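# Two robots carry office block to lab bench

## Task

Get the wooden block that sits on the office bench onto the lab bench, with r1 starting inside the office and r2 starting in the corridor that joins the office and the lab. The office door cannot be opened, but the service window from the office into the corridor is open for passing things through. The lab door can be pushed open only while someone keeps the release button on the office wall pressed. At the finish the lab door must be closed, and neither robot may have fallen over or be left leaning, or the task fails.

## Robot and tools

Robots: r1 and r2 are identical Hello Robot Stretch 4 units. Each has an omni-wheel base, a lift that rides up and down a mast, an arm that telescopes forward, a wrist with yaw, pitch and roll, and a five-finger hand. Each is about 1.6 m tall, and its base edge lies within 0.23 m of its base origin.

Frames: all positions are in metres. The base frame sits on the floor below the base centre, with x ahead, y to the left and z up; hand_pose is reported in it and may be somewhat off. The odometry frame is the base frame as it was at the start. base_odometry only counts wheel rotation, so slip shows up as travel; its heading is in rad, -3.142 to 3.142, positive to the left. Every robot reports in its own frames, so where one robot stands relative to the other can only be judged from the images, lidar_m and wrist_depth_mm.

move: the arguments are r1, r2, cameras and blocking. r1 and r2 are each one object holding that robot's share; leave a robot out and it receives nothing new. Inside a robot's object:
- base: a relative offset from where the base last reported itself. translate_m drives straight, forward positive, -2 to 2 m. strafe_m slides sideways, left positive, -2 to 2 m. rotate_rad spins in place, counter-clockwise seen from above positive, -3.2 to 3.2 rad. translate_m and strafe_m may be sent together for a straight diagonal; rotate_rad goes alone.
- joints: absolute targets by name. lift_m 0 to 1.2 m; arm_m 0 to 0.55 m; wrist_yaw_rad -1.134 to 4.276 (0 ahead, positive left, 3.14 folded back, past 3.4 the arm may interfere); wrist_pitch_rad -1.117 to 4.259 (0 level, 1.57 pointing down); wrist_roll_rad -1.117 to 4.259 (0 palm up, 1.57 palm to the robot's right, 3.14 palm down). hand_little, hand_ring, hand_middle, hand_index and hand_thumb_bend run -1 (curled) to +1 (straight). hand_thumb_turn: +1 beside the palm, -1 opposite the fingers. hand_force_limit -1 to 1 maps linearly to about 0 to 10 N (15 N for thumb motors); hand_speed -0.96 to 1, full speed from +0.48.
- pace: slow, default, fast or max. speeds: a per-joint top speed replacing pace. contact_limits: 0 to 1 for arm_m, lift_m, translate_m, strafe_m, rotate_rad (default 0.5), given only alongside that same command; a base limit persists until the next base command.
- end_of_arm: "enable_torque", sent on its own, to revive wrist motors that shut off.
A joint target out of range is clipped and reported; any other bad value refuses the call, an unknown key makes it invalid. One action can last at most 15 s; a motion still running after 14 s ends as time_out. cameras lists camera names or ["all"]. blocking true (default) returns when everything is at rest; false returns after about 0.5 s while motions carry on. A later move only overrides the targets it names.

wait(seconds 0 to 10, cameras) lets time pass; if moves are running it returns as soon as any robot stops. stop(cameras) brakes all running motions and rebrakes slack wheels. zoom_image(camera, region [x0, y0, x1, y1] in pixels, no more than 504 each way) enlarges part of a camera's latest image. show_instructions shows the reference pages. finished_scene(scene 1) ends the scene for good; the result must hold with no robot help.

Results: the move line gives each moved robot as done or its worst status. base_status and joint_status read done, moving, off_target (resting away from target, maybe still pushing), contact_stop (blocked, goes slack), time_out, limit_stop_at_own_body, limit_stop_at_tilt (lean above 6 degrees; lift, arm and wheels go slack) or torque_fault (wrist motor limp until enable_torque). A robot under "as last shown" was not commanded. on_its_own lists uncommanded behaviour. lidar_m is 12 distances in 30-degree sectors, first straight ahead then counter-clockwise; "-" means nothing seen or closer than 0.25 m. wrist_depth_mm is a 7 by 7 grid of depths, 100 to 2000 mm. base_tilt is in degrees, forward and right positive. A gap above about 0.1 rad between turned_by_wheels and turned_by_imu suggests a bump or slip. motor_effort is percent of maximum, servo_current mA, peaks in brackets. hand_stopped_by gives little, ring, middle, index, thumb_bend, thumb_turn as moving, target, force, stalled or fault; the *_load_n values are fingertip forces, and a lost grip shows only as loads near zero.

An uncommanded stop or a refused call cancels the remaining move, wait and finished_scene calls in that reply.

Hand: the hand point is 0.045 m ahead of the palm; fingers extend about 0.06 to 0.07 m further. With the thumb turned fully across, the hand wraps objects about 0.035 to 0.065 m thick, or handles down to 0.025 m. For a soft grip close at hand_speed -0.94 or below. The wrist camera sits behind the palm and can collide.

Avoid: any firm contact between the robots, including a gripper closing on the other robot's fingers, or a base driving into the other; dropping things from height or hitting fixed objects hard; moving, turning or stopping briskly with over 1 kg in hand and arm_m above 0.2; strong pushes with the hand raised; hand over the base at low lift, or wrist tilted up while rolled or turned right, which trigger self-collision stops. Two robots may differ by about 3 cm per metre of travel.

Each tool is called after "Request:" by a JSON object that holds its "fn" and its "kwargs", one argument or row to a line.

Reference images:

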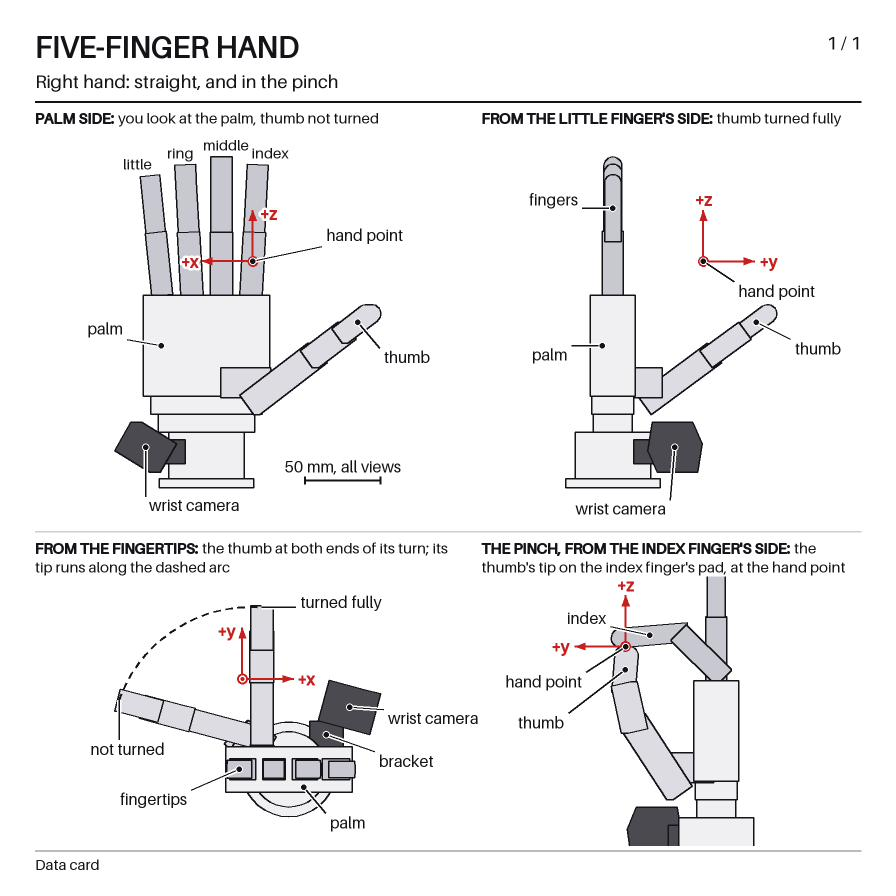

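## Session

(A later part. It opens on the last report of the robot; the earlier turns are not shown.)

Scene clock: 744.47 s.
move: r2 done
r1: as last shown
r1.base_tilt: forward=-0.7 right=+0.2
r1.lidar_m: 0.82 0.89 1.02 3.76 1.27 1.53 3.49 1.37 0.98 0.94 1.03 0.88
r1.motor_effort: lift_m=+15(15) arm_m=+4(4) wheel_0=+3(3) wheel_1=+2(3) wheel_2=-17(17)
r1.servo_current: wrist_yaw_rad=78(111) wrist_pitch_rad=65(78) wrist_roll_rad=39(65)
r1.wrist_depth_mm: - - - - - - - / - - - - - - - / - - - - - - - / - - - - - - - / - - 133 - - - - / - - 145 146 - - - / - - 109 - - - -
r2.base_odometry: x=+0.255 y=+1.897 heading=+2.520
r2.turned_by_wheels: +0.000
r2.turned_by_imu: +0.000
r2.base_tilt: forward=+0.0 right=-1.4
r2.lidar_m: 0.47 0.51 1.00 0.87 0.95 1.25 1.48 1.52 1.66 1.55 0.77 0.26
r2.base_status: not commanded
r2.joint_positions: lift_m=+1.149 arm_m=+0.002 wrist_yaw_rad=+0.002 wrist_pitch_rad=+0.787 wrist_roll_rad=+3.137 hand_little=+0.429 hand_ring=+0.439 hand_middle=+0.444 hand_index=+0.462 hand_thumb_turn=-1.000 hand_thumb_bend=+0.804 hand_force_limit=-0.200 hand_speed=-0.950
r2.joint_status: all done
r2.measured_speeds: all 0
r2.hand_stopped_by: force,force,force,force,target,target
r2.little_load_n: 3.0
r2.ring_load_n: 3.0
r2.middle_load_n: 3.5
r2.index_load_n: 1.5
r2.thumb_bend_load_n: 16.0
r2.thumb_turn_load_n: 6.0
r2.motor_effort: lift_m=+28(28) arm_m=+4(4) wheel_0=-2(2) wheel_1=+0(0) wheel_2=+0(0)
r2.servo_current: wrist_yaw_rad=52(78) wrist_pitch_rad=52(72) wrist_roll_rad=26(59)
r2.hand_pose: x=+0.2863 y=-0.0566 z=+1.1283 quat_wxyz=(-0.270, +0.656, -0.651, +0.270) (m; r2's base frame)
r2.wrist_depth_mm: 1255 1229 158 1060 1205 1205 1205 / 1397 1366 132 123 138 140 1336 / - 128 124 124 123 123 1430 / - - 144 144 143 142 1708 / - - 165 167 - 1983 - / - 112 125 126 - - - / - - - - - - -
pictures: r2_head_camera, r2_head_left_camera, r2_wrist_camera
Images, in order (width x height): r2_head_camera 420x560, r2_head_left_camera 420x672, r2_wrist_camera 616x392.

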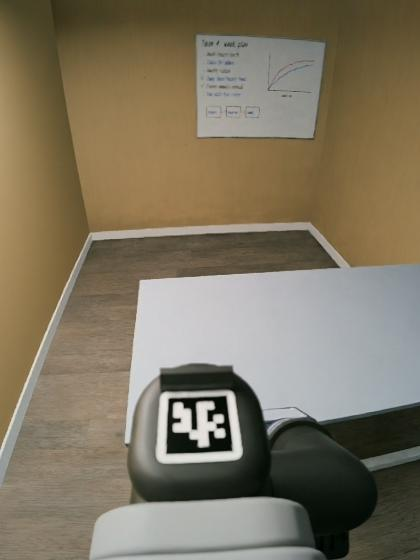

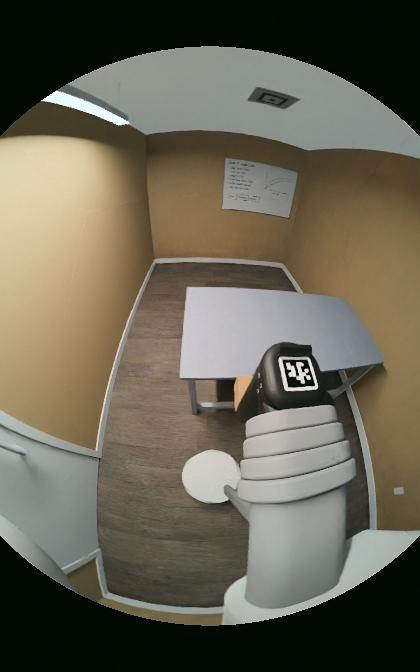

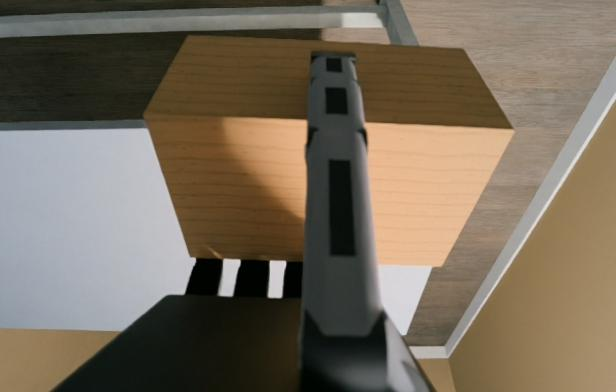

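Request:
{"fn": "move", "kwargs": {
  "r2": {"base": {"strafe_m": -0.2}, "joints": {"arm_m": 0.42}}
}}

Request:
{"fn": "move", "kwargs": {
  "r2": {"joints": {"lift_m": 0.9}},
  "cameras": ["r2_head_left_camera", "r2_wrist_camera", "r2_head_camera"]
}}

Scene clock: 749.17 s.
move: r2 done
r1: as last shown
r1.base_tilt: forward=-0.5 right=+0.2
r1.lidar_m: 0.83 0.89 1.07 3.74 1.27 1.55 3.44 1.32 0.99 0.97 1.02 0.88
r1.thumb_bend_load_n: 0.5
r1.thumb_turn_load_n: 0.5
r1.motor_effort: lift_m=+15(15) arm_m=+4(4) wheel_0=+3(3) wheel_1=+2(3) wheel_2=-16(17)
r1.servo_current: wrist_yaw_rad=91(111) wrist_pitch_rad=78(78) wrist_roll_rad=33(72)
r2.base_odometry: x=+0.371 y=+2.060 heading=+2.520
r2.turned_by_wheels: +0.000
r2.turned_by_imu: +0.000
r2.base_tilt: forward=-0.1 right=-1.4
r2.lidar_m: 0.50 0.51 1.18 1.05 1.16 1.54 1.44 1.50 1.47 1.35 0.80 0.54
r2.base_status: done
r2.joint_positions: lift_m=+1.149 arm_m=+0.420 wrist_yaw_rad=+0.001 wrist_pitch_rad=+0.787 wrist_roll_rad=+3.137 hand_little=+0.429 hand_ring=+0.439 hand_middle=+0.444 hand_index=+0.462 hand_thumb_turn=-1.000 hand_thumb_bend=+0.804 hand_force_limit=-0.200 hand_speed=-0.950
r2.joint_status: all done
r2.measured_speeds: all 0
r2.hand_stopped_by: force,force,force,force,target,target
r2.little_load_n: 3.0
r2.ring_load_n: 3.0
r2.middle_load_n: 3.5
r2.index_load_n: 1.5
r2.thumb_bend_load_n: 15.5
r2.thumb_turn_load_n: 6.0
r2.motor_effort: lift_m=+28(28) arm_m=+7(11) wheel_0=+0(11) wheel_1=+0(8) wheel_2=+1(3)
r2.servo_current: wrist_yaw_rad=46(59) wrist_pitch_rad=59(78) wrist_roll_rad=46(59)
r2.hand_pose: x=+0.7044 y=-0.0567 z=+1.1283 quat_wxyz=(-0.270, +0.655, -0.652, +0.270) (m; r2's base frame)
r2.wrist_depth_mm: - - 151 153 - - - / - - 131 123 137 135 - / - 124 124 124 123 123 - / - - 144 144 143 142 1618 / - - 166 170 - - 1921 / - - 125 125 - - - / - - - - - - -
pictures: none

Scene clock: 751.27 s.
move: r2 done
r1: as last shown
r1.base_tilt: forward=-0.8 right=+0.3
r1.lidar_m: 0.83 0.90 1.06 3.74 1.26 1.53 3.48 1.32 1.01 0.94 1.00 0.86
r1.thumb_bend_load_n: 0.0
r1.thumb_turn_load_n: 0.0
r1.motor_effort: lift_m=+15(15) arm_m=+4(4) wheel_0=+3(3) wheel_1=+3(3) wheel_2=-17(17)
r1.servo_current: wrist_yaw_rad=85(98) wrist_pitch_rad=59(78) wrist_roll_rad=59(59)
r2.base_odometry: x=+0.371 y=+2.060 heading=+2.520
r2.turned_by_wheels: +0.000
r2.turned_by_imu: +0.000
r2.base_tilt: forward=+0.0 right=-1.4
r2.lidar_m: 0.50 0.50 1.21 1.05 1.15 1.53 1.46 1.51 1.45 1.36 0.78 0.54
r2.base_status: not commanded
r2.joint_positions: lift_m=+0.900 arm_m=+0.420 wrist_yaw_rad=+0.001 wrist_pitch_rad=+0.787 wrist_roll_rad=+3.137 hand_little=+0.429 hand_ring=+0.439 hand_middle=+0.444 hand_index=+0.462 hand_thumb_turn=-1.000 hand_thumb_bend=+0.804 hand_force_limit=-0.200 hand_speed=-0.950
r2.joint_status: all done
r2.measured_speeds: all 0
r2.hand_stopped_by: force,force,force,force,target,target
r2.little_load_n: 3.0
r2.ring_load_n: 3.0
r2.middle_load_n: 3.5
r2.index_load_n: 1.5
r2.thumb_bend_load_n: 15.5
r2.thumb_turn_load_n: 6.0
r2.motor_effort: lift_m=+17(24) arm_m=+7(7) wheel_0=+0(1) wheel_1=+0(0) wheel_2=+1(2)
r2.servo_current: wrist_yaw_rad=39(59) wrist_pitch_rad=59(85) wrist_roll_rad=46(65)
r2.hand_pose: x=+0.7044 y=-0.0567 z=+0.8792 quat_wxyz=(-0.270, +0.655, -0.652, +0.270) (m; r2's base frame)
r2.wrist_depth_mm: 224 223 213 216 215 218 216 / 251 244 131 123 138 146 243 / 278 271 124 124 123 123 268 / - - 144 144 143 142 - / - - 165 167 - - - / - - 125 125 - - - / - - - - - - -
pictures: r2_head_camera, r2_head_left_camera, r2_wrist_camera
Images, in order (width x height): r2_head_camera 420x560, r2_head_left_camera 420x672, r2_wrist_camera 616x392.

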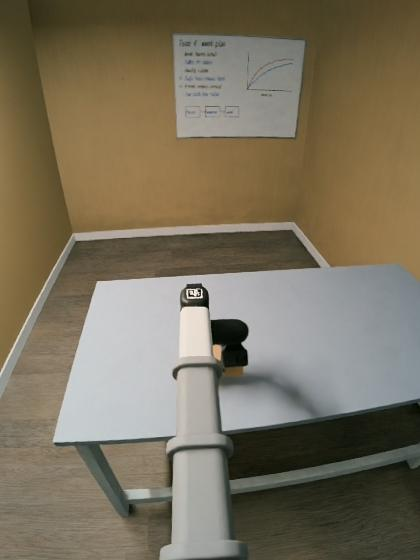

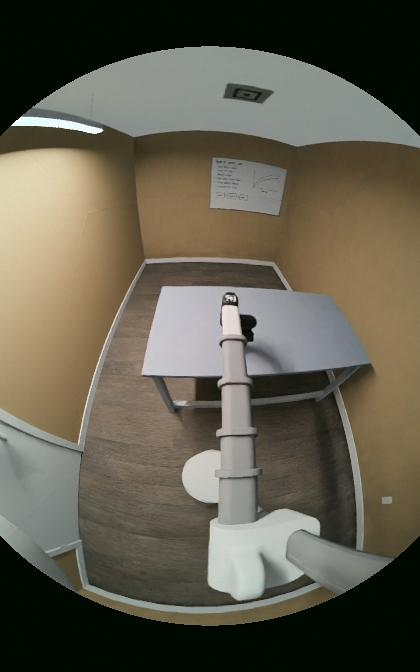

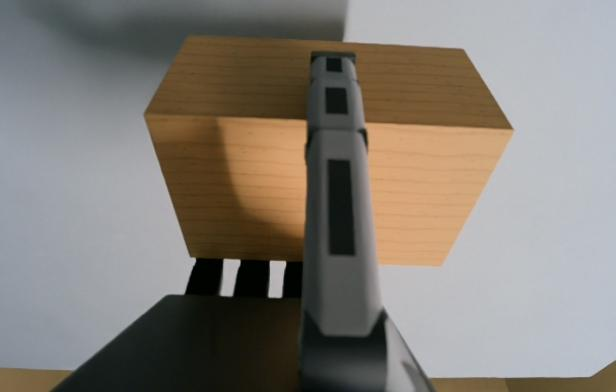

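Request:
{"fn": "move", "kwargs": {
  "r2": {"joints": {"lift_m": 0.845}, "pace": "slow", "contact_limits": {"lift_m": 0.15}},
  "cameras": ["r2_wrist_camera"]
}}

Request:
{"fn": "move", "kwargs": {
  "r2": {"joints": {"lift_m": 0.839}, "pace": "slow", "contact_limits": {"lift_m": 0.1}},
  "cameras": ["r2_wrist_camera"]
}}

Scene clock: 756.90 s.
move: r2 done
r1: as last shown
r1.base_tilt: forward=-0.7 right=+0.3
r1.lidar_m: 0.83 0.90 1.06 3.76 1.26 1.56 3.50 1.34 1.03 0.96 1.00 0.86
r1.motor_effort: lift_m=+15(15) arm_m=+4(4) wheel_0=+3(3) wheel_1=+2(3) wheel_2=-16(17)
r1.servo_current: wrist_yaw_rad=91(104) wrist_pitch_rad=78(85) wrist_roll_rad=39(52)
r2.base_odometry: x=+0.371 y=+2.060 heading=+2.520
r2.turned_by_wheels: +0.000
r2.turned_by_imu: +0.000
r2.base_tilt: forward=+0.0 right=-1.4
r2.lidar_m: 0.49 0.52 1.22 1.06 1.17 1.54 1.46 1.51 1.46 1.35 0.77 0.53
r2.base_status: not commanded
r2.joint_positions: lift_m=+0.845 arm_m=+0.420 wrist_yaw_rad=+0.001 wrist_pitch_rad=+0.787 wrist_roll_rad=+3.137 hand_little=+0.429 hand_ring=+0.439 hand_middle=+0.444 hand_index=+0.462 hand_thumb_turn=-1.000 hand_thumb_bend=+0.804 hand_force_limit=-0.200 hand_speed=-0.950
r2.joint_status: all done
r2.measured_speeds: all 0
r2.hand_stopped_by: force,force,force,force,target,target
r2.little_load_n: 3.5
r2.ring_load_n: 3.0
r2.middle_load_n: 3.0
r2.index_load_n: 1.5
r2.thumb_bend_load_n: 15.5
r2.thumb_turn_load_n: 6.0
r2.motor_effort: lift_m=+17(19) arm_m=+7(7) wheel_0=+0(1) wheel_1=+0(0) wheel_2=+1(2)
r2.servo_current: wrist_yaw_rad=39(52) wrist_pitch_rad=52(72) wrist_roll_rad=59(59)
r2.contact_limits: lift_m 0.15
r2.hand_pose: x=+0.7044 y=-0.0567 z=+0.8242 quat_wxyz=(-0.270, +0.655, -0.652, +0.270) (m; r2's base frame)
r2.wrist_depth_mm: 169 168 161 163 163 164 163 / 190 184 131 123 137 151 183 / 216 210 124 124 123 124 208 / 252 250 144 144 143 147 241 / - 285 166 167 - 276 276 / - - 125 125 - - - / - - - - - - -
pictures: r2_wrist_camera
Images, in order (width x height): r2_wrist_camera 616x392.

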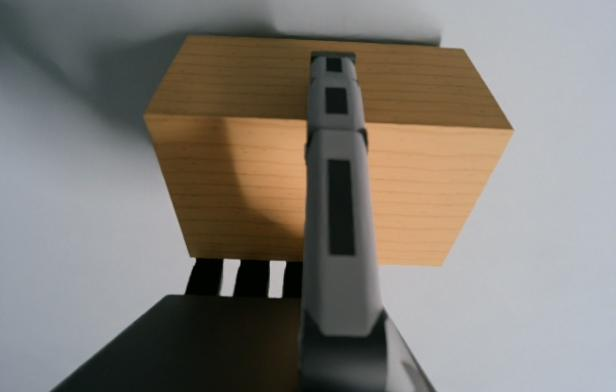

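Scene clock: 757.53 s.
move: r2 done
r1: as last shown
r1.base_tilt: forward=-0.7 right=+0.2
r1.lidar_m: 0.84 0.88 1.09 3.74 1.23 1.56 3.48 1.34 1.02 0.95 1.02 0.87
r1.middle_load_n: -4.5
r1.motor_effort: lift_m=+15(15) arm_m=+4(4) wheel_0=+3(3) wheel_1=+2(2) wheel_2=-16(17)
r1.servo_current: wrist_yaw_rad=91(104) wrist_pitch_rad=65(78) wrist_roll_rad=39(52)
r2.base_odometry: x=+0.371 y=+2.060 heading=+2.520
r2.turned_by_wheels: +0.000
r2.turned_by_imu: +0.000
r2.base_tilt: forward=+0.0 right=-1.4
r2.lidar_m: 0.50 0.51 1.18 1.06 1.17 1.52 1.46 1.51 1.46 1.34 0.79 0.53
r2.base_status: not commanded
r2.joint_positions: lift_m=+0.839 arm_m=+0.420 wrist_yaw_rad=+0.001 wrist_pitch_rad=+0.787 wrist_roll_rad=+3.137 hand_little=+0.429 hand_ring=+0.439 hand_middle=+0.444 hand_index=+0.462 hand_thumb_turn=-1.000 hand_thumb_bend=+0.804 hand_force_limit=-0.200 hand_speed=-0.950
r2.joint_status: all done
r2.measured_speeds: all 0
r2.hand_stopped_by: force,force,force,force,target,target
r2.little_load_n: 3.0
r2.ring_load_n: 3.5
r2.middle_load_n: 3.5
r2.index_load_n: 1.5
r2.thumb_bend_load_n: 15.5
r2.thumb_turn_load_n: 6.0
r2.motor_effort: lift_m=+17(19) arm_m=+7(7) wheel_0=+0(1) wheel_1=+0(0) wheel_2=+1(2)
r2.servo_current: wrist_yaw_rad=52(59) wrist_pitch_rad=26(72) wrist_roll_rad=52(59)
r2.contact_limits: lift_m 0.1
r2.hand_pose: x=+0.7044 y=-0.0567 z=+0.8182 quat_wxyz=(-0.270, +0.655, -0.652, +0.270) (m; r2's base frame)
r2.wrist_depth_mm: 163 162 158 158 158 159 158 / 183 178 131 123 138 152 177 / 208 202 125 124 123 124 201 / 242 241 144 144 142 147 232 / 278 277 166 167 - 267 274 / - - 125 125 - - - / - - - - - - -
pictures: r2_wrist_camera
Images, in order (width x height): r2_wrist_camera 616x392.

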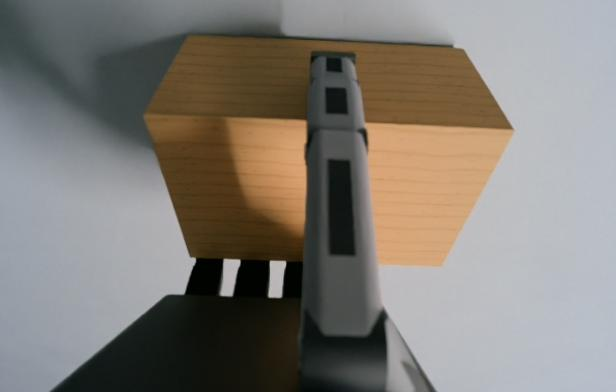

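Request:
{"fn": "move", "kwargs": {
  "r2": {"joints": {"lift_m": 0.8335}, "pace": "slow", "contact_limits": {"lift_m": 0.1}},
  "cameras": ["r2_wrist_camera"]
}}

Scene clock: 760.93 s.
move: r2 done
r1: as last shown
r1.base_tilt: forward=-0.6 right=+0.2
r1.lidar_m: 0.84 0.89 1.07 3.75 1.28 1.46 3.48 1.32 0.98 0.96 1.02 0.87
r1.ring_load_n: 0.5
r1.middle_load_n: -5.0
r1.motor_effort: lift_m=+15(15) arm_m=+4(4) wheel_0=+3(3) wheel_1=+2(3) wheel_2=-17(17)
r1.servo_current: wrist_yaw_rad=85(98) wrist_pitch_rad=65(72) wrist_roll_rad=39(59)
r1.wrist_depth_mm: - - - - - - - / - - - - - - - / - - - - - - - / - - - - - - - / - - 133 - - - - / - - 145 145 - - - / - - 109 - - - -
r2.base_odometry: x=+0.371 y=+2.060 heading=+2.520
r2.turned_by_wheels: +0.000
r2.turned_by_imu: +0.000
r2.base_tilt: forward=+0.0 right=-1.4
r2.lidar_m: 0.50 0.52 1.18 1.04 1.16 1.54 1.46 1.50 1.43 1.35 0.78 0.54
r2.base_status: not commanded
r2.joint_positions: lift_m=+0.834 arm_m=+0.420 wrist_yaw_rad=+0.001 wrist_pitch_rad=+0.787 wrist_roll_rad=+3.137 hand_little=+0.429 hand_ring=+0.439 hand_middle=+0.444 hand_index=+0.462 hand_thumb_turn=-1.000 hand_thumb_bend=+0.804 hand_force_limit=-0.200 hand_speed=-0.950
r2.joint_status: all done
r2.measured_speeds: all 0
r2.hand_stopped_by: force,force,force,force,target,target
r2.little_load_n: 3.0
r2.ring_load_n: 3.0
r2.middle_load_n: 3.0
r2.index_load_n: 1.5
r2.thumb_bend_load_n: 16.0
r2.thumb_turn_load_n: 6.0
r2.motor_effort: lift_m=+16(17) arm_m=+7(7) wheel_0=+0(0) wheel_1=+0(0) wheel_2=+1(2)
r2.servo_current: wrist_yaw_rad=52(59) wrist_pitch_rad=52(65) wrist_roll_rad=46(59)
r2.contact_limits: lift_m 0.1
r2.hand_pose: x=+0.7044 y=-0.0567 z=+0.8128 quat_wxyz=(-0.270, +0.655, -0.652, +0.270) (m; r2's base frame)
r2.wrist_depth_mm: 158 158 154 154 156 158 154 / 177 176 131 123 138 151 173 / 202 196 124 124 123 123 196 / 235 233 144 144 142 147 227 / 268 268 166 167 - 260 259 / - - 125 125 - - - / - - - - - - -
pictures: r2_wrist_camera
Images, in order (width x height): r2_wrist_camera 616x392.

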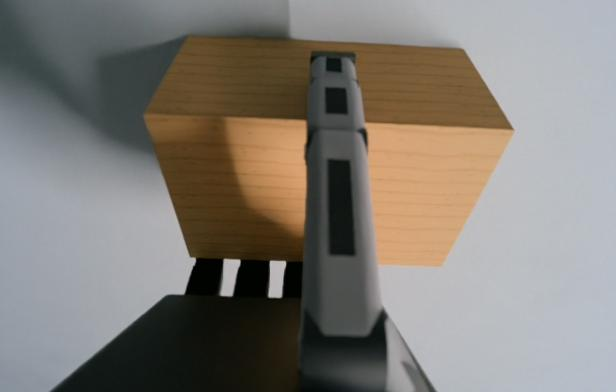

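Request:
{"fn": "move", "kwargs": {
  "r2": {"joints": {"lift_m": 0.831}, "pace": "slow", "contact_limits": {"lift_m": 0.1}},
  "cameras": ["r2_wrist_camera"]
}}

Scene clock: 764.50 s.
move: r2 done
r1.base_odometry: x=+2.759 y=+0.567 heading=+1.809
r1.turned_by_wheels: +0.000
r1.turned_by_imu: +0.000
r1.base_tilt: forward=-0.7 right=+0.2
r1.lidar_m: 0.84 0.89 1.07 3.74 1.24 1.51 3.49 1.32 0.99 0.97 1.03 0.87
r1.base_status: not commanded
r1.joint_positions: lift_m=+0.933 arm_m=+0.364 wrist_yaw_rad=-0.016 wrist_pitch_rad=+0.011 wrist_roll_rad=+3.138 hand_little=-1.000 hand_ring=-1.000 hand_middle=+0.999 hand_index=-1.000 hand_thumb_turn=-1.000 hand_thumb_bend=+1.000 hand_force_limit=+0.400 hand_speed=+0.200
r1.joint_status: not commanded
r1.measured_speeds: all 0
r1.hand_stopped_by: target,target,target,target,target,target
r1.little_load_n: 0.0
r1.ring_load_n: 0.0
r1.middle_load_n: -5.0
r1.index_load_n: 0.0
r1.thumb_bend_load_n: 0.0
r1.thumb_turn_load_n: 0.0
r1.motor_effort: lift_m=+15(15) arm_m=+4(4) wheel_0=+3(3) wheel_1=+2(3) wheel_2=-17(17)
r1.servo_current: wrist_yaw_rad=98(98) wrist_pitch_rad=52(72) wrist_roll_rad=46(59)
r1.hand_pose: x=+0.7547 y=-0.0604 z=+1.0490 quat_wxyz=(-0.492, +0.499, -0.506, +0.502) (m; r1's base frame)
r1.wrist_depth_mm: - - - - - - - / - - - - - - - / - - - - - - - / - - - - - - - / - - 133 - - - - / - - 145 146 - - - / - - 109 - - - -
r2.base_odometry: x=+0.371 y=+2.060 heading=+2.520
r2.turned_by_wheels: +0.000
r2.turned_by_imu: +0.000
r2.base_tilt: forward=+0.0 right=-1.4
r2.lidar_m: 0.50 0.51 1.20 1.04 1.17 1.54 1.47 1.51 1.45 1.35 0.80 0.54
r2.base_status: not commanded
r2.joint_positions: lift_m=+0.832 arm_m=+0.420 wrist_yaw_rad=+0.001 wrist_pitch_rad=+0.787 wrist_roll_rad=+3.137 hand_little=+0.429 hand_ring=+0.439 hand_middle=+0.444 hand_index=+0.462 hand_thumb_turn=-1.000 hand_thumb_bend=+0.804 hand_force_limit=-0.200 hand_speed=-0.950
r2.joint_status: all done
r2.measured_speeds: all 0
r2.hand_stopped_by: force,force,force,force,target,target
r2.little_load_n: 3.0
r2.ring_load_n: 2.5
r2.middle_load_n: 3.0
r2.index_load_n: 1.0
r2.thumb_bend_load_n: 16.0
r2.thumb_turn_load_n: 5.5
r2.motor_effort: lift_m=+13(18) arm_m=+7(7) wheel_0=+0(0) wheel_1=+0(0) wheel_2=+1(2)
r2.servo_current: wrist_yaw_rad=46(52) wrist_pitch_rad=65(65) wrist_roll_rad=46(52)
r2.contact_limits: lift_m 0.1
r2.hand_pose: x=+0.7044 y=-0.0567 z=+0.8105 quat_wxyz=(-0.270, +0.655, -0.652, +0.270) (m; r2's base frame)
r2.wrist_depth_mm: 157 157 153 153 155 157 154 / 176 177 131 123 137 151 172 / 201 196 124 124 123 123 196 / 235 234 144 144 142 147 227 / 270 266 165 167 - 262 260 / - - 125 125 - - - / - - - - - - -
pictures: r2_wrist_camera
Images, in order (width x height): r2_wrist_camera 616x392.

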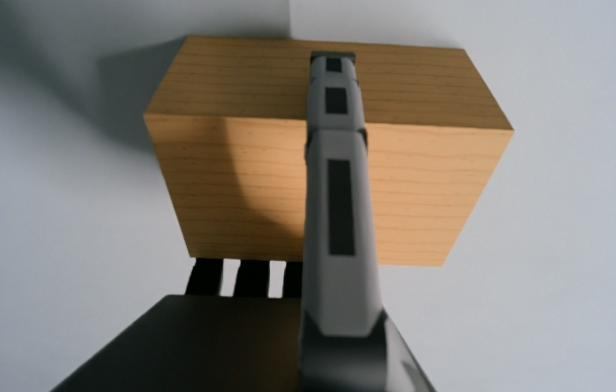

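Request:
{"fn": "move", "kwargs": {
  "r2": {"joints": {"hand_speed": -0.9, "hand_thumb_bend": 1.0}}
}}

Request:
{"fn": "move", "kwargs": {
  "r2": {"joints": {"hand_index": 0.78, "hand_middle": 0.78, "hand_ring": 0.78, "hand_little": 0.78}}
}}

Request:
{"fn": "move", "kwargs": {
  "r2": {"joints": {"lift_m": 1.05}},
  "cameras": ["r2_wrist_camera", "r2_head_left_camera"]
}}

Scene clock: 768.83 s.
move: r2 done
r1: as last shown
r1.base_tilt: forward=-0.6 right=+0.3
r1.lidar_m: 0.83 0.90 1.08 3.76 1.24 1.51 3.51 1.30 0.99 0.96 1.02 0.90
r1.motor_effort: lift_m=+15(15) arm_m=+4(4) wheel_0=+3(3) wheel_1=+2(3) wheel_2=-16(17)
r1.servo_current: wrist_yaw_rad=78(111) wrist_pitch_rad=52(72) wrist_roll_rad=39(65)
r2.base_odometry: x=+0.371 y=+2.060 heading=+2.520
r2.turned_by_wheels: +0.000
r2.turned_by_imu: +0.000
r2.base_tilt: forward=-0.1 right=-1.4
r2.lidar_m: 0.48 0.50 1.19 1.06 1.15 1.53 1.45 1.51 1.42 1.35 0.78 0.54
r2.base_status: not commanded
r2.joint_positions: lift_m=+0.832 arm_m=+0.420 wrist_yaw_rad=+0.001 wrist_pitch_rad=+0.787 wrist_roll_rad=+3.138 hand_little=+0.429 hand_ring=+0.439 hand_middle=+0.443 hand_index=+0.462 hand_thumb_turn=-1.000 hand_thumb_bend=+1.000 hand_force_limit=-0.200 hand_speed=-0.900
r2.joint_status: all done
r2.measured_speeds: all 0
r2.hand_stopped_by: force,force,force,force,target,target
r2.little_load_n: 0.0
r2.ring_load_n: 0.0
r2.middle_load_n: 0.0
r2.index_load_n: 0.0
r2.thumb_bend_load_n: 0.0
r2.thumb_turn_load_n: 0.0
r2.motor_effort: lift_m=+15(15) arm_m=+7(7) wheel_0=+0(1) wheel_1=+0(0) wheel_2=+1(2)
r2.servo_current: wrist_yaw_rad=46(59) wrist_pitch_rad=52(85) wrist_roll_rad=39(52)
r2.contact_limits: lift_m 0.1
r2.hand_pose: x=+0.7044 y=-0.0567 z=+0.8103 quat_wxyz=(-0.270, +0.655, -0.652, +0.270) (m; r2's base frame)
r2.wrist_depth_mm: 155 155 151 151 151 156 153 / 179 171 131 123 137 146 167 / 199 193 122 122 122 123 193 / 232 230 142 141 140 144 224 / 267 265 166 167 - 257 256 / - - 125 125 - - - / - - - - - - -
pictures: none

Scene clock: 770.57 s.
move: r2 done
r1: as last shown
r1.base_tilt: forward=-0.6 right=+0.2
r1.lidar_m: 0.83 0.88 1.08 3.73 1.28 1.50 3.47 1.32 1.00 0.96 1.03 0.87
r1.motor_effort: lift_m=+15(15) arm_m=+4(4) wheel_0=+3(3) wheel_1=+2(2) wheel_2=-17(17)
r1.servo_current: wrist_yaw_rad=91(104) wrist_pitch_rad=59(78) wrist_roll_rad=46(59)
r2.base_odometry: x=+0.371 y=+2.060 heading=+2.520
r2.turned_by_wheels: +0.000
r2.turned_by_imu: +0.000
r2.base_tilt: forward=+0.0 right=-1.4
r2.lidar_m: 0.48 0.52 1.19 1.06 1.17 1.54 1.46 1.50 1.47 1.35 0.79 0.53
r2.base_status: not commanded
r2.joint_positions: lift_m=+0.832 arm_m=+0.420 wrist_yaw_rad=+0.001 wrist_pitch_rad=+0.787 wrist_roll_rad=+3.138 hand_little=+0.780 hand_ring=+0.780 hand_middle=+0.780 hand_index=+0.780 hand_thumb_turn=-1.000 hand_thumb_bend=+1.000 hand_force_limit=-0.200 hand_speed=-0.900
r2.joint_status: all done
r2.measured_speeds: all 0
r2.hand_stopped_by: target,target,target,target,target,target
r2.little_load_n: 0.0
r2.ring_load_n: 0.0
r2.middle_load_n: 0.0
r2.index_load_n: 0.0
r2.thumb_bend_load_n: 0.0
r2.thumb_turn_load_n: 0.0
r2.motor_effort: lift_m=+15(15) arm_m=+7(7) wheel_0=+1(1) wheel_1=+0(0) wheel_2=+1(1)
r2.servo_current: wrist_yaw_rad=46(65) wrist_pitch_rad=65(72) wrist_roll_rad=52(59)
r2.contact_limits: lift_m 0.1
r2.hand_pose: x=+0.7044 y=-0.0567 z=+0.8103 quat_wxyz=(-0.270, +0.655, -0.652, +0.270) (m; r2's base frame)
r2.wrist_depth_mm: 155 155 151 151 150 156 152 / 179 170 131 124 137 146 167 / 199 193 122 121 122 123 193 / 232 229 141 141 140 144 224 / 265 265 167 167 - 257 266 / - - 134 125 - - - / - - - - - - -
pictures: none

Scene clock: 772.57 s.
move: r2 done
r1: as last shown
r1.lidar_m: 0.83 0.89 1.09 3.75 1.24 1.54 3.50 1.28 0.98 0.94 1.03 0.87
r1.motor_effort: lift_m=+15(15) arm_m=+4(4) wheel_0=+3(3) wheel_1=+2(2) wheel_2=-16(17)
r1.servo_current: wrist_yaw_rad=72(111) wrist_pitch_rad=59(78) wrist_roll_rad=46(59)
r2.base_odometry: x=+0.371 y=+2.060 heading=+2.520
r2.turned_by_wheels: +0.000
r2.turned_by_imu: +0.000
r2.base_tilt: forward=+0.0 right=-1.4
r2.lidar_m: 0.50 0.53 1.19 1.06 1.16 1.53 1.46 1.49 1.46 1.35 0.77 0.54
r2.base_status: not commanded
r2.joint_positions: lift_m=+1.050 arm_m=+0.420 wrist_yaw_rad=+0.001 wrist_pitch_rad=+0.787 wrist_roll_rad=+3.138 hand_little=+0.780 hand_ring=+0.780 hand_middle=+0.780 hand_index=+0.780 hand_thumb_turn=-1.000 hand_thumb_bend=+1.000 hand_force_limit=-0.200 hand_speed=-0.900
r2.joint_status: all done
r2.measured_speeds: all 0
r2.hand_stopped_by: target,target,target,target,target,target
r2.little_load_n: 0.0
r2.ring_load_n: 0.0
r2.middle_load_n: 0.0
r2.index_load_n: 0.0
r2.thumb_bend_load_n: 0.0
r2.thumb_turn_load_n: 0.0
r2.motor_effort: lift_m=+27(33) arm_m=+7(7) wheel_0=+0(1) wheel_1=+0(0) wheel_2=+1(2)
r2.servo_current: wrist_yaw_rad=52(59) wrist_pitch_rad=52(78) wrist_roll_rad=39(52)
r2.hand_pose: x=+0.7044 y=-0.0567 z=+1.0283 quat_wxyz=(-0.270, +0.655, -0.652, +0.270) (m; r2's base frame)
r2.wrist_depth_mm: - - - 303 - - - / - - - - - - - / - - - - - - - / - - - - - - - / - - 190 - - - - / - - 134 125 - - - / - - - - - - -
pictures: r2_head_left_camera, r2_wrist_camera
Images, in order (width x height): r2_head_left_camera 420x672, r2_wrist_camera 616x392.

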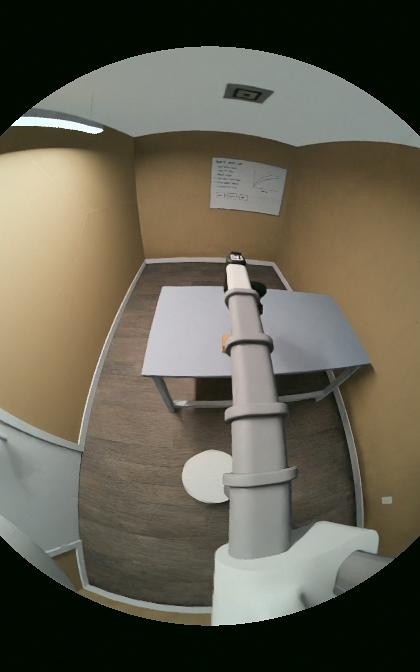

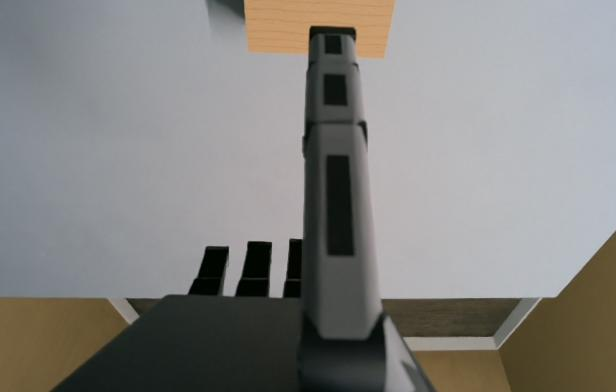

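Request:
{"fn": "move", "kwargs": {
  "r1": {"joints": {"arm_m": 0.15}},
  "r2": {"joints": {"arm_m": 0.0}}
}}

Request:
{"fn": "move", "kwargs": {
  "r2": {"base": {"rotate_rad": 1.8}},
  "cameras": ["r2_head_camera", "r2_head_left_camera", "r2_head_right_camera", "r1_head_camera"]
}}

Scene clock: 777.03 s.
move: r1 done; r2 done
r1.base_odometry: x=+2.759 y=+0.567 heading=+1.810
r1.turned_by_wheels: +0.001
r1.turned_by_imu: -0.001
r1.base_tilt: forward=-0.3 right=+0.1
r1.lidar_m: 0.79 0.87 1.05 3.75 1.20 1.52 3.49 1.34 1.01 0.95 1.04 0.86
r1.base_status: not commanded
r1.joint_positions: lift_m=+0.933 arm_m=+0.150 wrist_yaw_rad=-0.002 wrist_pitch_rad=+0.009 wrist_roll_rad=+3.138 hand_little=-1.000 hand_ring=-1.000 hand_middle=+1.000 hand_index=-1.000 hand_thumb_turn=-1.000 hand_thumb_bend=+1.000 hand_force_limit=+0.400 hand_speed=+0.200
r1.joint_status: all done
r1.measured_speeds: all 0
r1.hand_stopped_by: target,target,target,target,target,target
r1.little_load_n: 0.0
r1.ring_load_n: 0.0
r1.middle_load_n: -0.5
r1.index_load_n: 0.0
r1.thumb_bend_load_n: 0.0
r1.thumb_turn_load_n: 0.0
r1.motor_effort: lift_m=+15(15) arm_m=-7(11) wheel_0=-1(3) wheel_1=+1(2) wheel_2=+0(17)
r1.servo_current: wrist_yaw_rad=46(98) wrist_pitch_rad=65(78) wrist_roll_rad=52(65)
r1.hand_pose: x=+0.5421 y=-0.0572 z=+1.0494 quat_wxyz=(-0.497, +0.503, -0.502, +0.499) (m; r1's base frame)
r1.wrist_depth_mm: - - - - - - - / - - - - - - - / - - - - - - - / - - - - - - - / - - 133 - - - - / - - 145 146 - - - / - - 109 - - - -
r2.base_odometry: x=+0.371 y=+2.060 heading=+2.520
r2.turned_by_wheels: +0.000
r2.turned_by_imu: +0.000
r2.base_tilt: forward=-0.1 right=-1.4
r2.lidar_m: 0.49 0.53 1.21 1.07 1.15 1.51 1.45 1.51 1.46 1.35 0.80 0.54
r2.base_status: not commanded
r2.joint_positions: lift_m=+1.050 arm_m=+0.002 wrist_yaw_rad=+0.001 wrist_pitch_rad=+0.787 wrist_roll_rad=+3.138 hand_little=+0.780 hand_ring=+0.780 hand_middle=+0.780 hand_index=+0.780 hand_thumb_turn=-1.000 hand_thumb_bend=+1.000 hand_force_limit=-0.200 hand_speed=-0.900
r2.joint_status: all done
joint sent to its limit — r2.arm_m, lower limit.
r2.measured_speeds: all 0
r2.hand_stopped_by: target,target,target,target,target,target
r2.little_load_n: 0.0
r2.ring_load_n: 0.0
r2.middle_load_n: 0.0
r2.index_load_n: 0.0
r2.thumb_bend_load_n: 0.0
r2.thumb_turn_load_n: 0.0
r2.motor_effort: lift_m=+27(27) arm_m=-7(12) wheel_0=+1(1) wheel_1=+0(0) wheel_2=+1(2)
r2.servo_current: wrist_yaw_rad=46(59) wrist_pitch_rad=65(72) wrist_roll_rad=39(59)
r2.hand_pose: x=+0.2865 y=-0.0567 z=+1.0283 quat_wxyz=(-0.270, +0.655, -0.652, +0.270) (m; r2's base frame)
r2.wrist_depth_mm: 1098 1098 1098 1078 1098 1078 1078 / 1255 1281 1281 1255 1229 1229 1205 / 1499 1464 1464 1430 - 1430 - / - - - - - - - / - - 190 - - - - / - - 134 125 - - - / - - - - - - -
pictures: none

Scene clock: 779.57 s.
move: r2 done
r1: as last shown
r1.turned_by_wheels: +0.000
r1.turned_by_imu: +0.000
r1.base_tilt: forward=-0.4 right=+0.2
r1.lidar_m: 0.79 0.90 1.08 3.71 1.26 1.51 3.50 1.37 1.02 0.96 1.03 0.89
r1.middle_load_n: 0.0
r1.motor_effort: lift_m=+15(15) arm_m=-7(7) wheel_0=-1(1) wheel_1=+1(2) wheel_2=+0(0)
r1.servo_current: wrist_yaw_rad=52(65) wrist_pitch_rad=59(78) wrist_roll_rad=39(65)
r2.base_odometry: x=+0.371 y=+2.060 heading=-1.963
r2.turned_by_wheels: +1.800
r2.turned_by_imu: +1.817
r2.base_tilt: forward=-0.1 right=-1.4
r2.lidar_m: 1.07 1.23 1.46 1.46 1.61 1.38 1.34 0.63 0.51 0.49 0.55 1.14
r2.base_status: done
r2.joint_positions: lift_m=+1.050 arm_m=+0.002 wrist_yaw_rad=+0.001 wrist_pitch_rad=+0.787 wrist_roll_rad=+3.138 hand_little=+0.780 hand_ring=+0.780 hand_middle=+0.780 hand_index=+0.780 hand_thumb_turn=-1.000 hand_thumb_bend=+1.000 hand_force_limit=-0.200 hand_speed=-0.900
r2.joint_status: not commanded
r2.measured_speeds: all 0
r2.hand_stopped_by: target,target,target,target,target,target
r2.little_load_n: 0.0
r2.ring_load_n: 0.0
r2.middle_load_n: -0.5
r2.index_load_n: 0.0
r2.thumb_bend_load_n: 0.0
r2.thumb_turn_load_n: 0.0
r2.motor_effort: lift_m=+27(27) arm_m=-7(7) wheel_0=+0(7) wheel_1=-1(6) wheel_2=+1(8)
r2.servo_current: wrist_yaw_rad=46(59) wrist_pitch_rad=65(72) wrist_roll_rad=33(65)
r2.hand_pose: x=+0.2865 y=-0.0567 z=+1.0284 quat_wxyz=(-0.270, +0.655, -0.652, +0.270) (m; r2's base frame)
r2.wrist_depth_mm: 1118 1138 1138 1098 1098 1098 1118 / 1281 1281 1308 1281 1205 1229 1229 / - 1336 1430 1430 - 1430 1430 / - - - - - 1537 1618 / - - 190 - - 1366 - / - - 134 125 - - 1205 / - - - - - - 1078
pictures: r1_head_camera, r2_head_camera, r2_head_left_camera, r2_head_right_camera
Images, in order (width x height): r1_head_camera 420x560, r2_head_camera 420x560, r2_head_left_camera 420x672, r2_head_right_camera 420x672.

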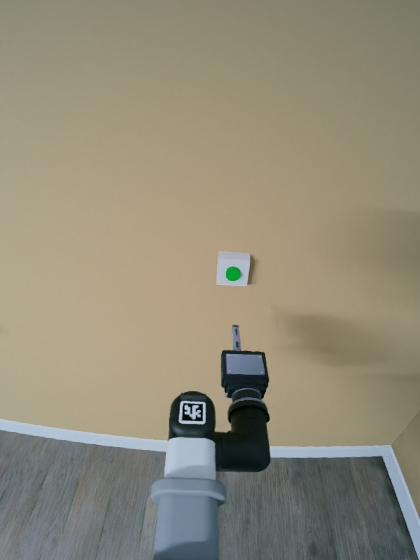

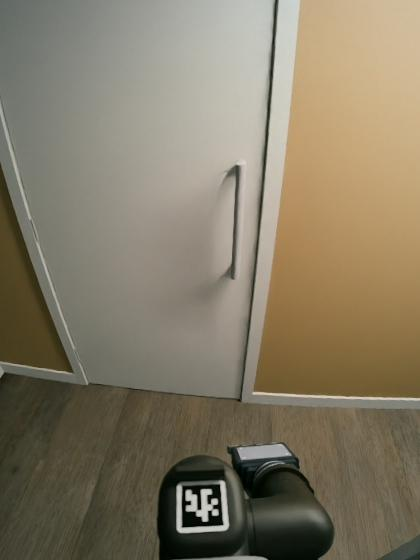

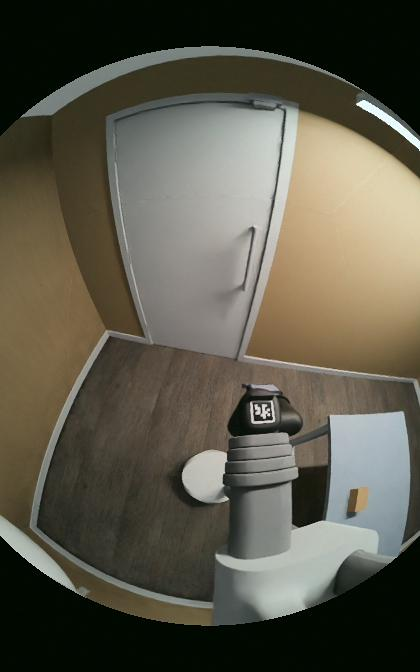

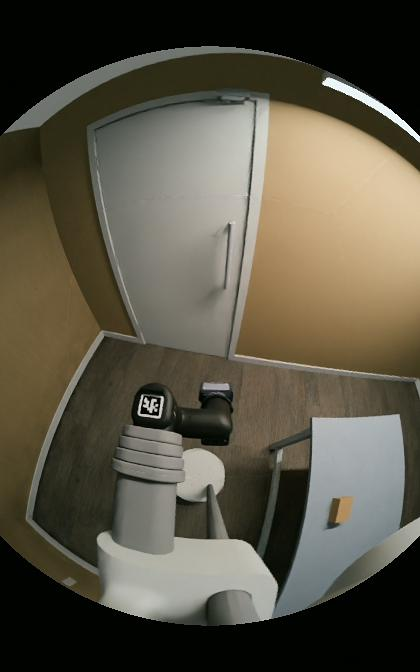

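Request:
{"fn": "zoom_image", "kwargs": {
  "camera": "r2_head_camera",
  "region": [200, 100, 320, 420]
}}

Request:
{"fn": "zoom_image", "kwargs": {
  "camera": "r2_head_left_camera",
  "region": [200, 80, 320, 240]
}}

Scaled by 1.575 from the camera's 420x560 image, which has a finer 1200x1600 frame.

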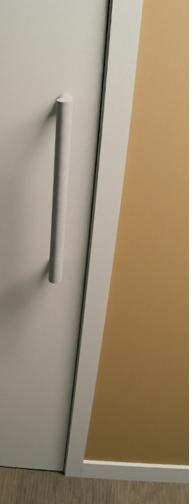

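Scaled by 3.150 from the camera's 420x672 image, which has a finer 600x960 frame.

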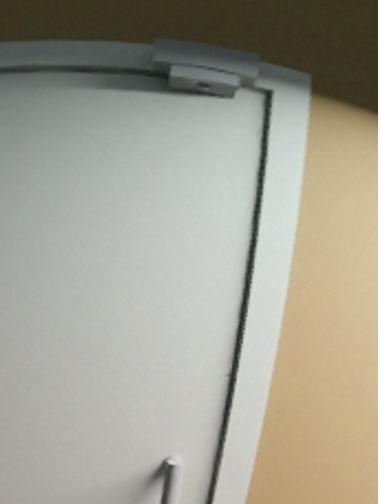

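Request:
{"fn": "finished_scene", "kwargs": {

}}

The scene is finished: the task was done.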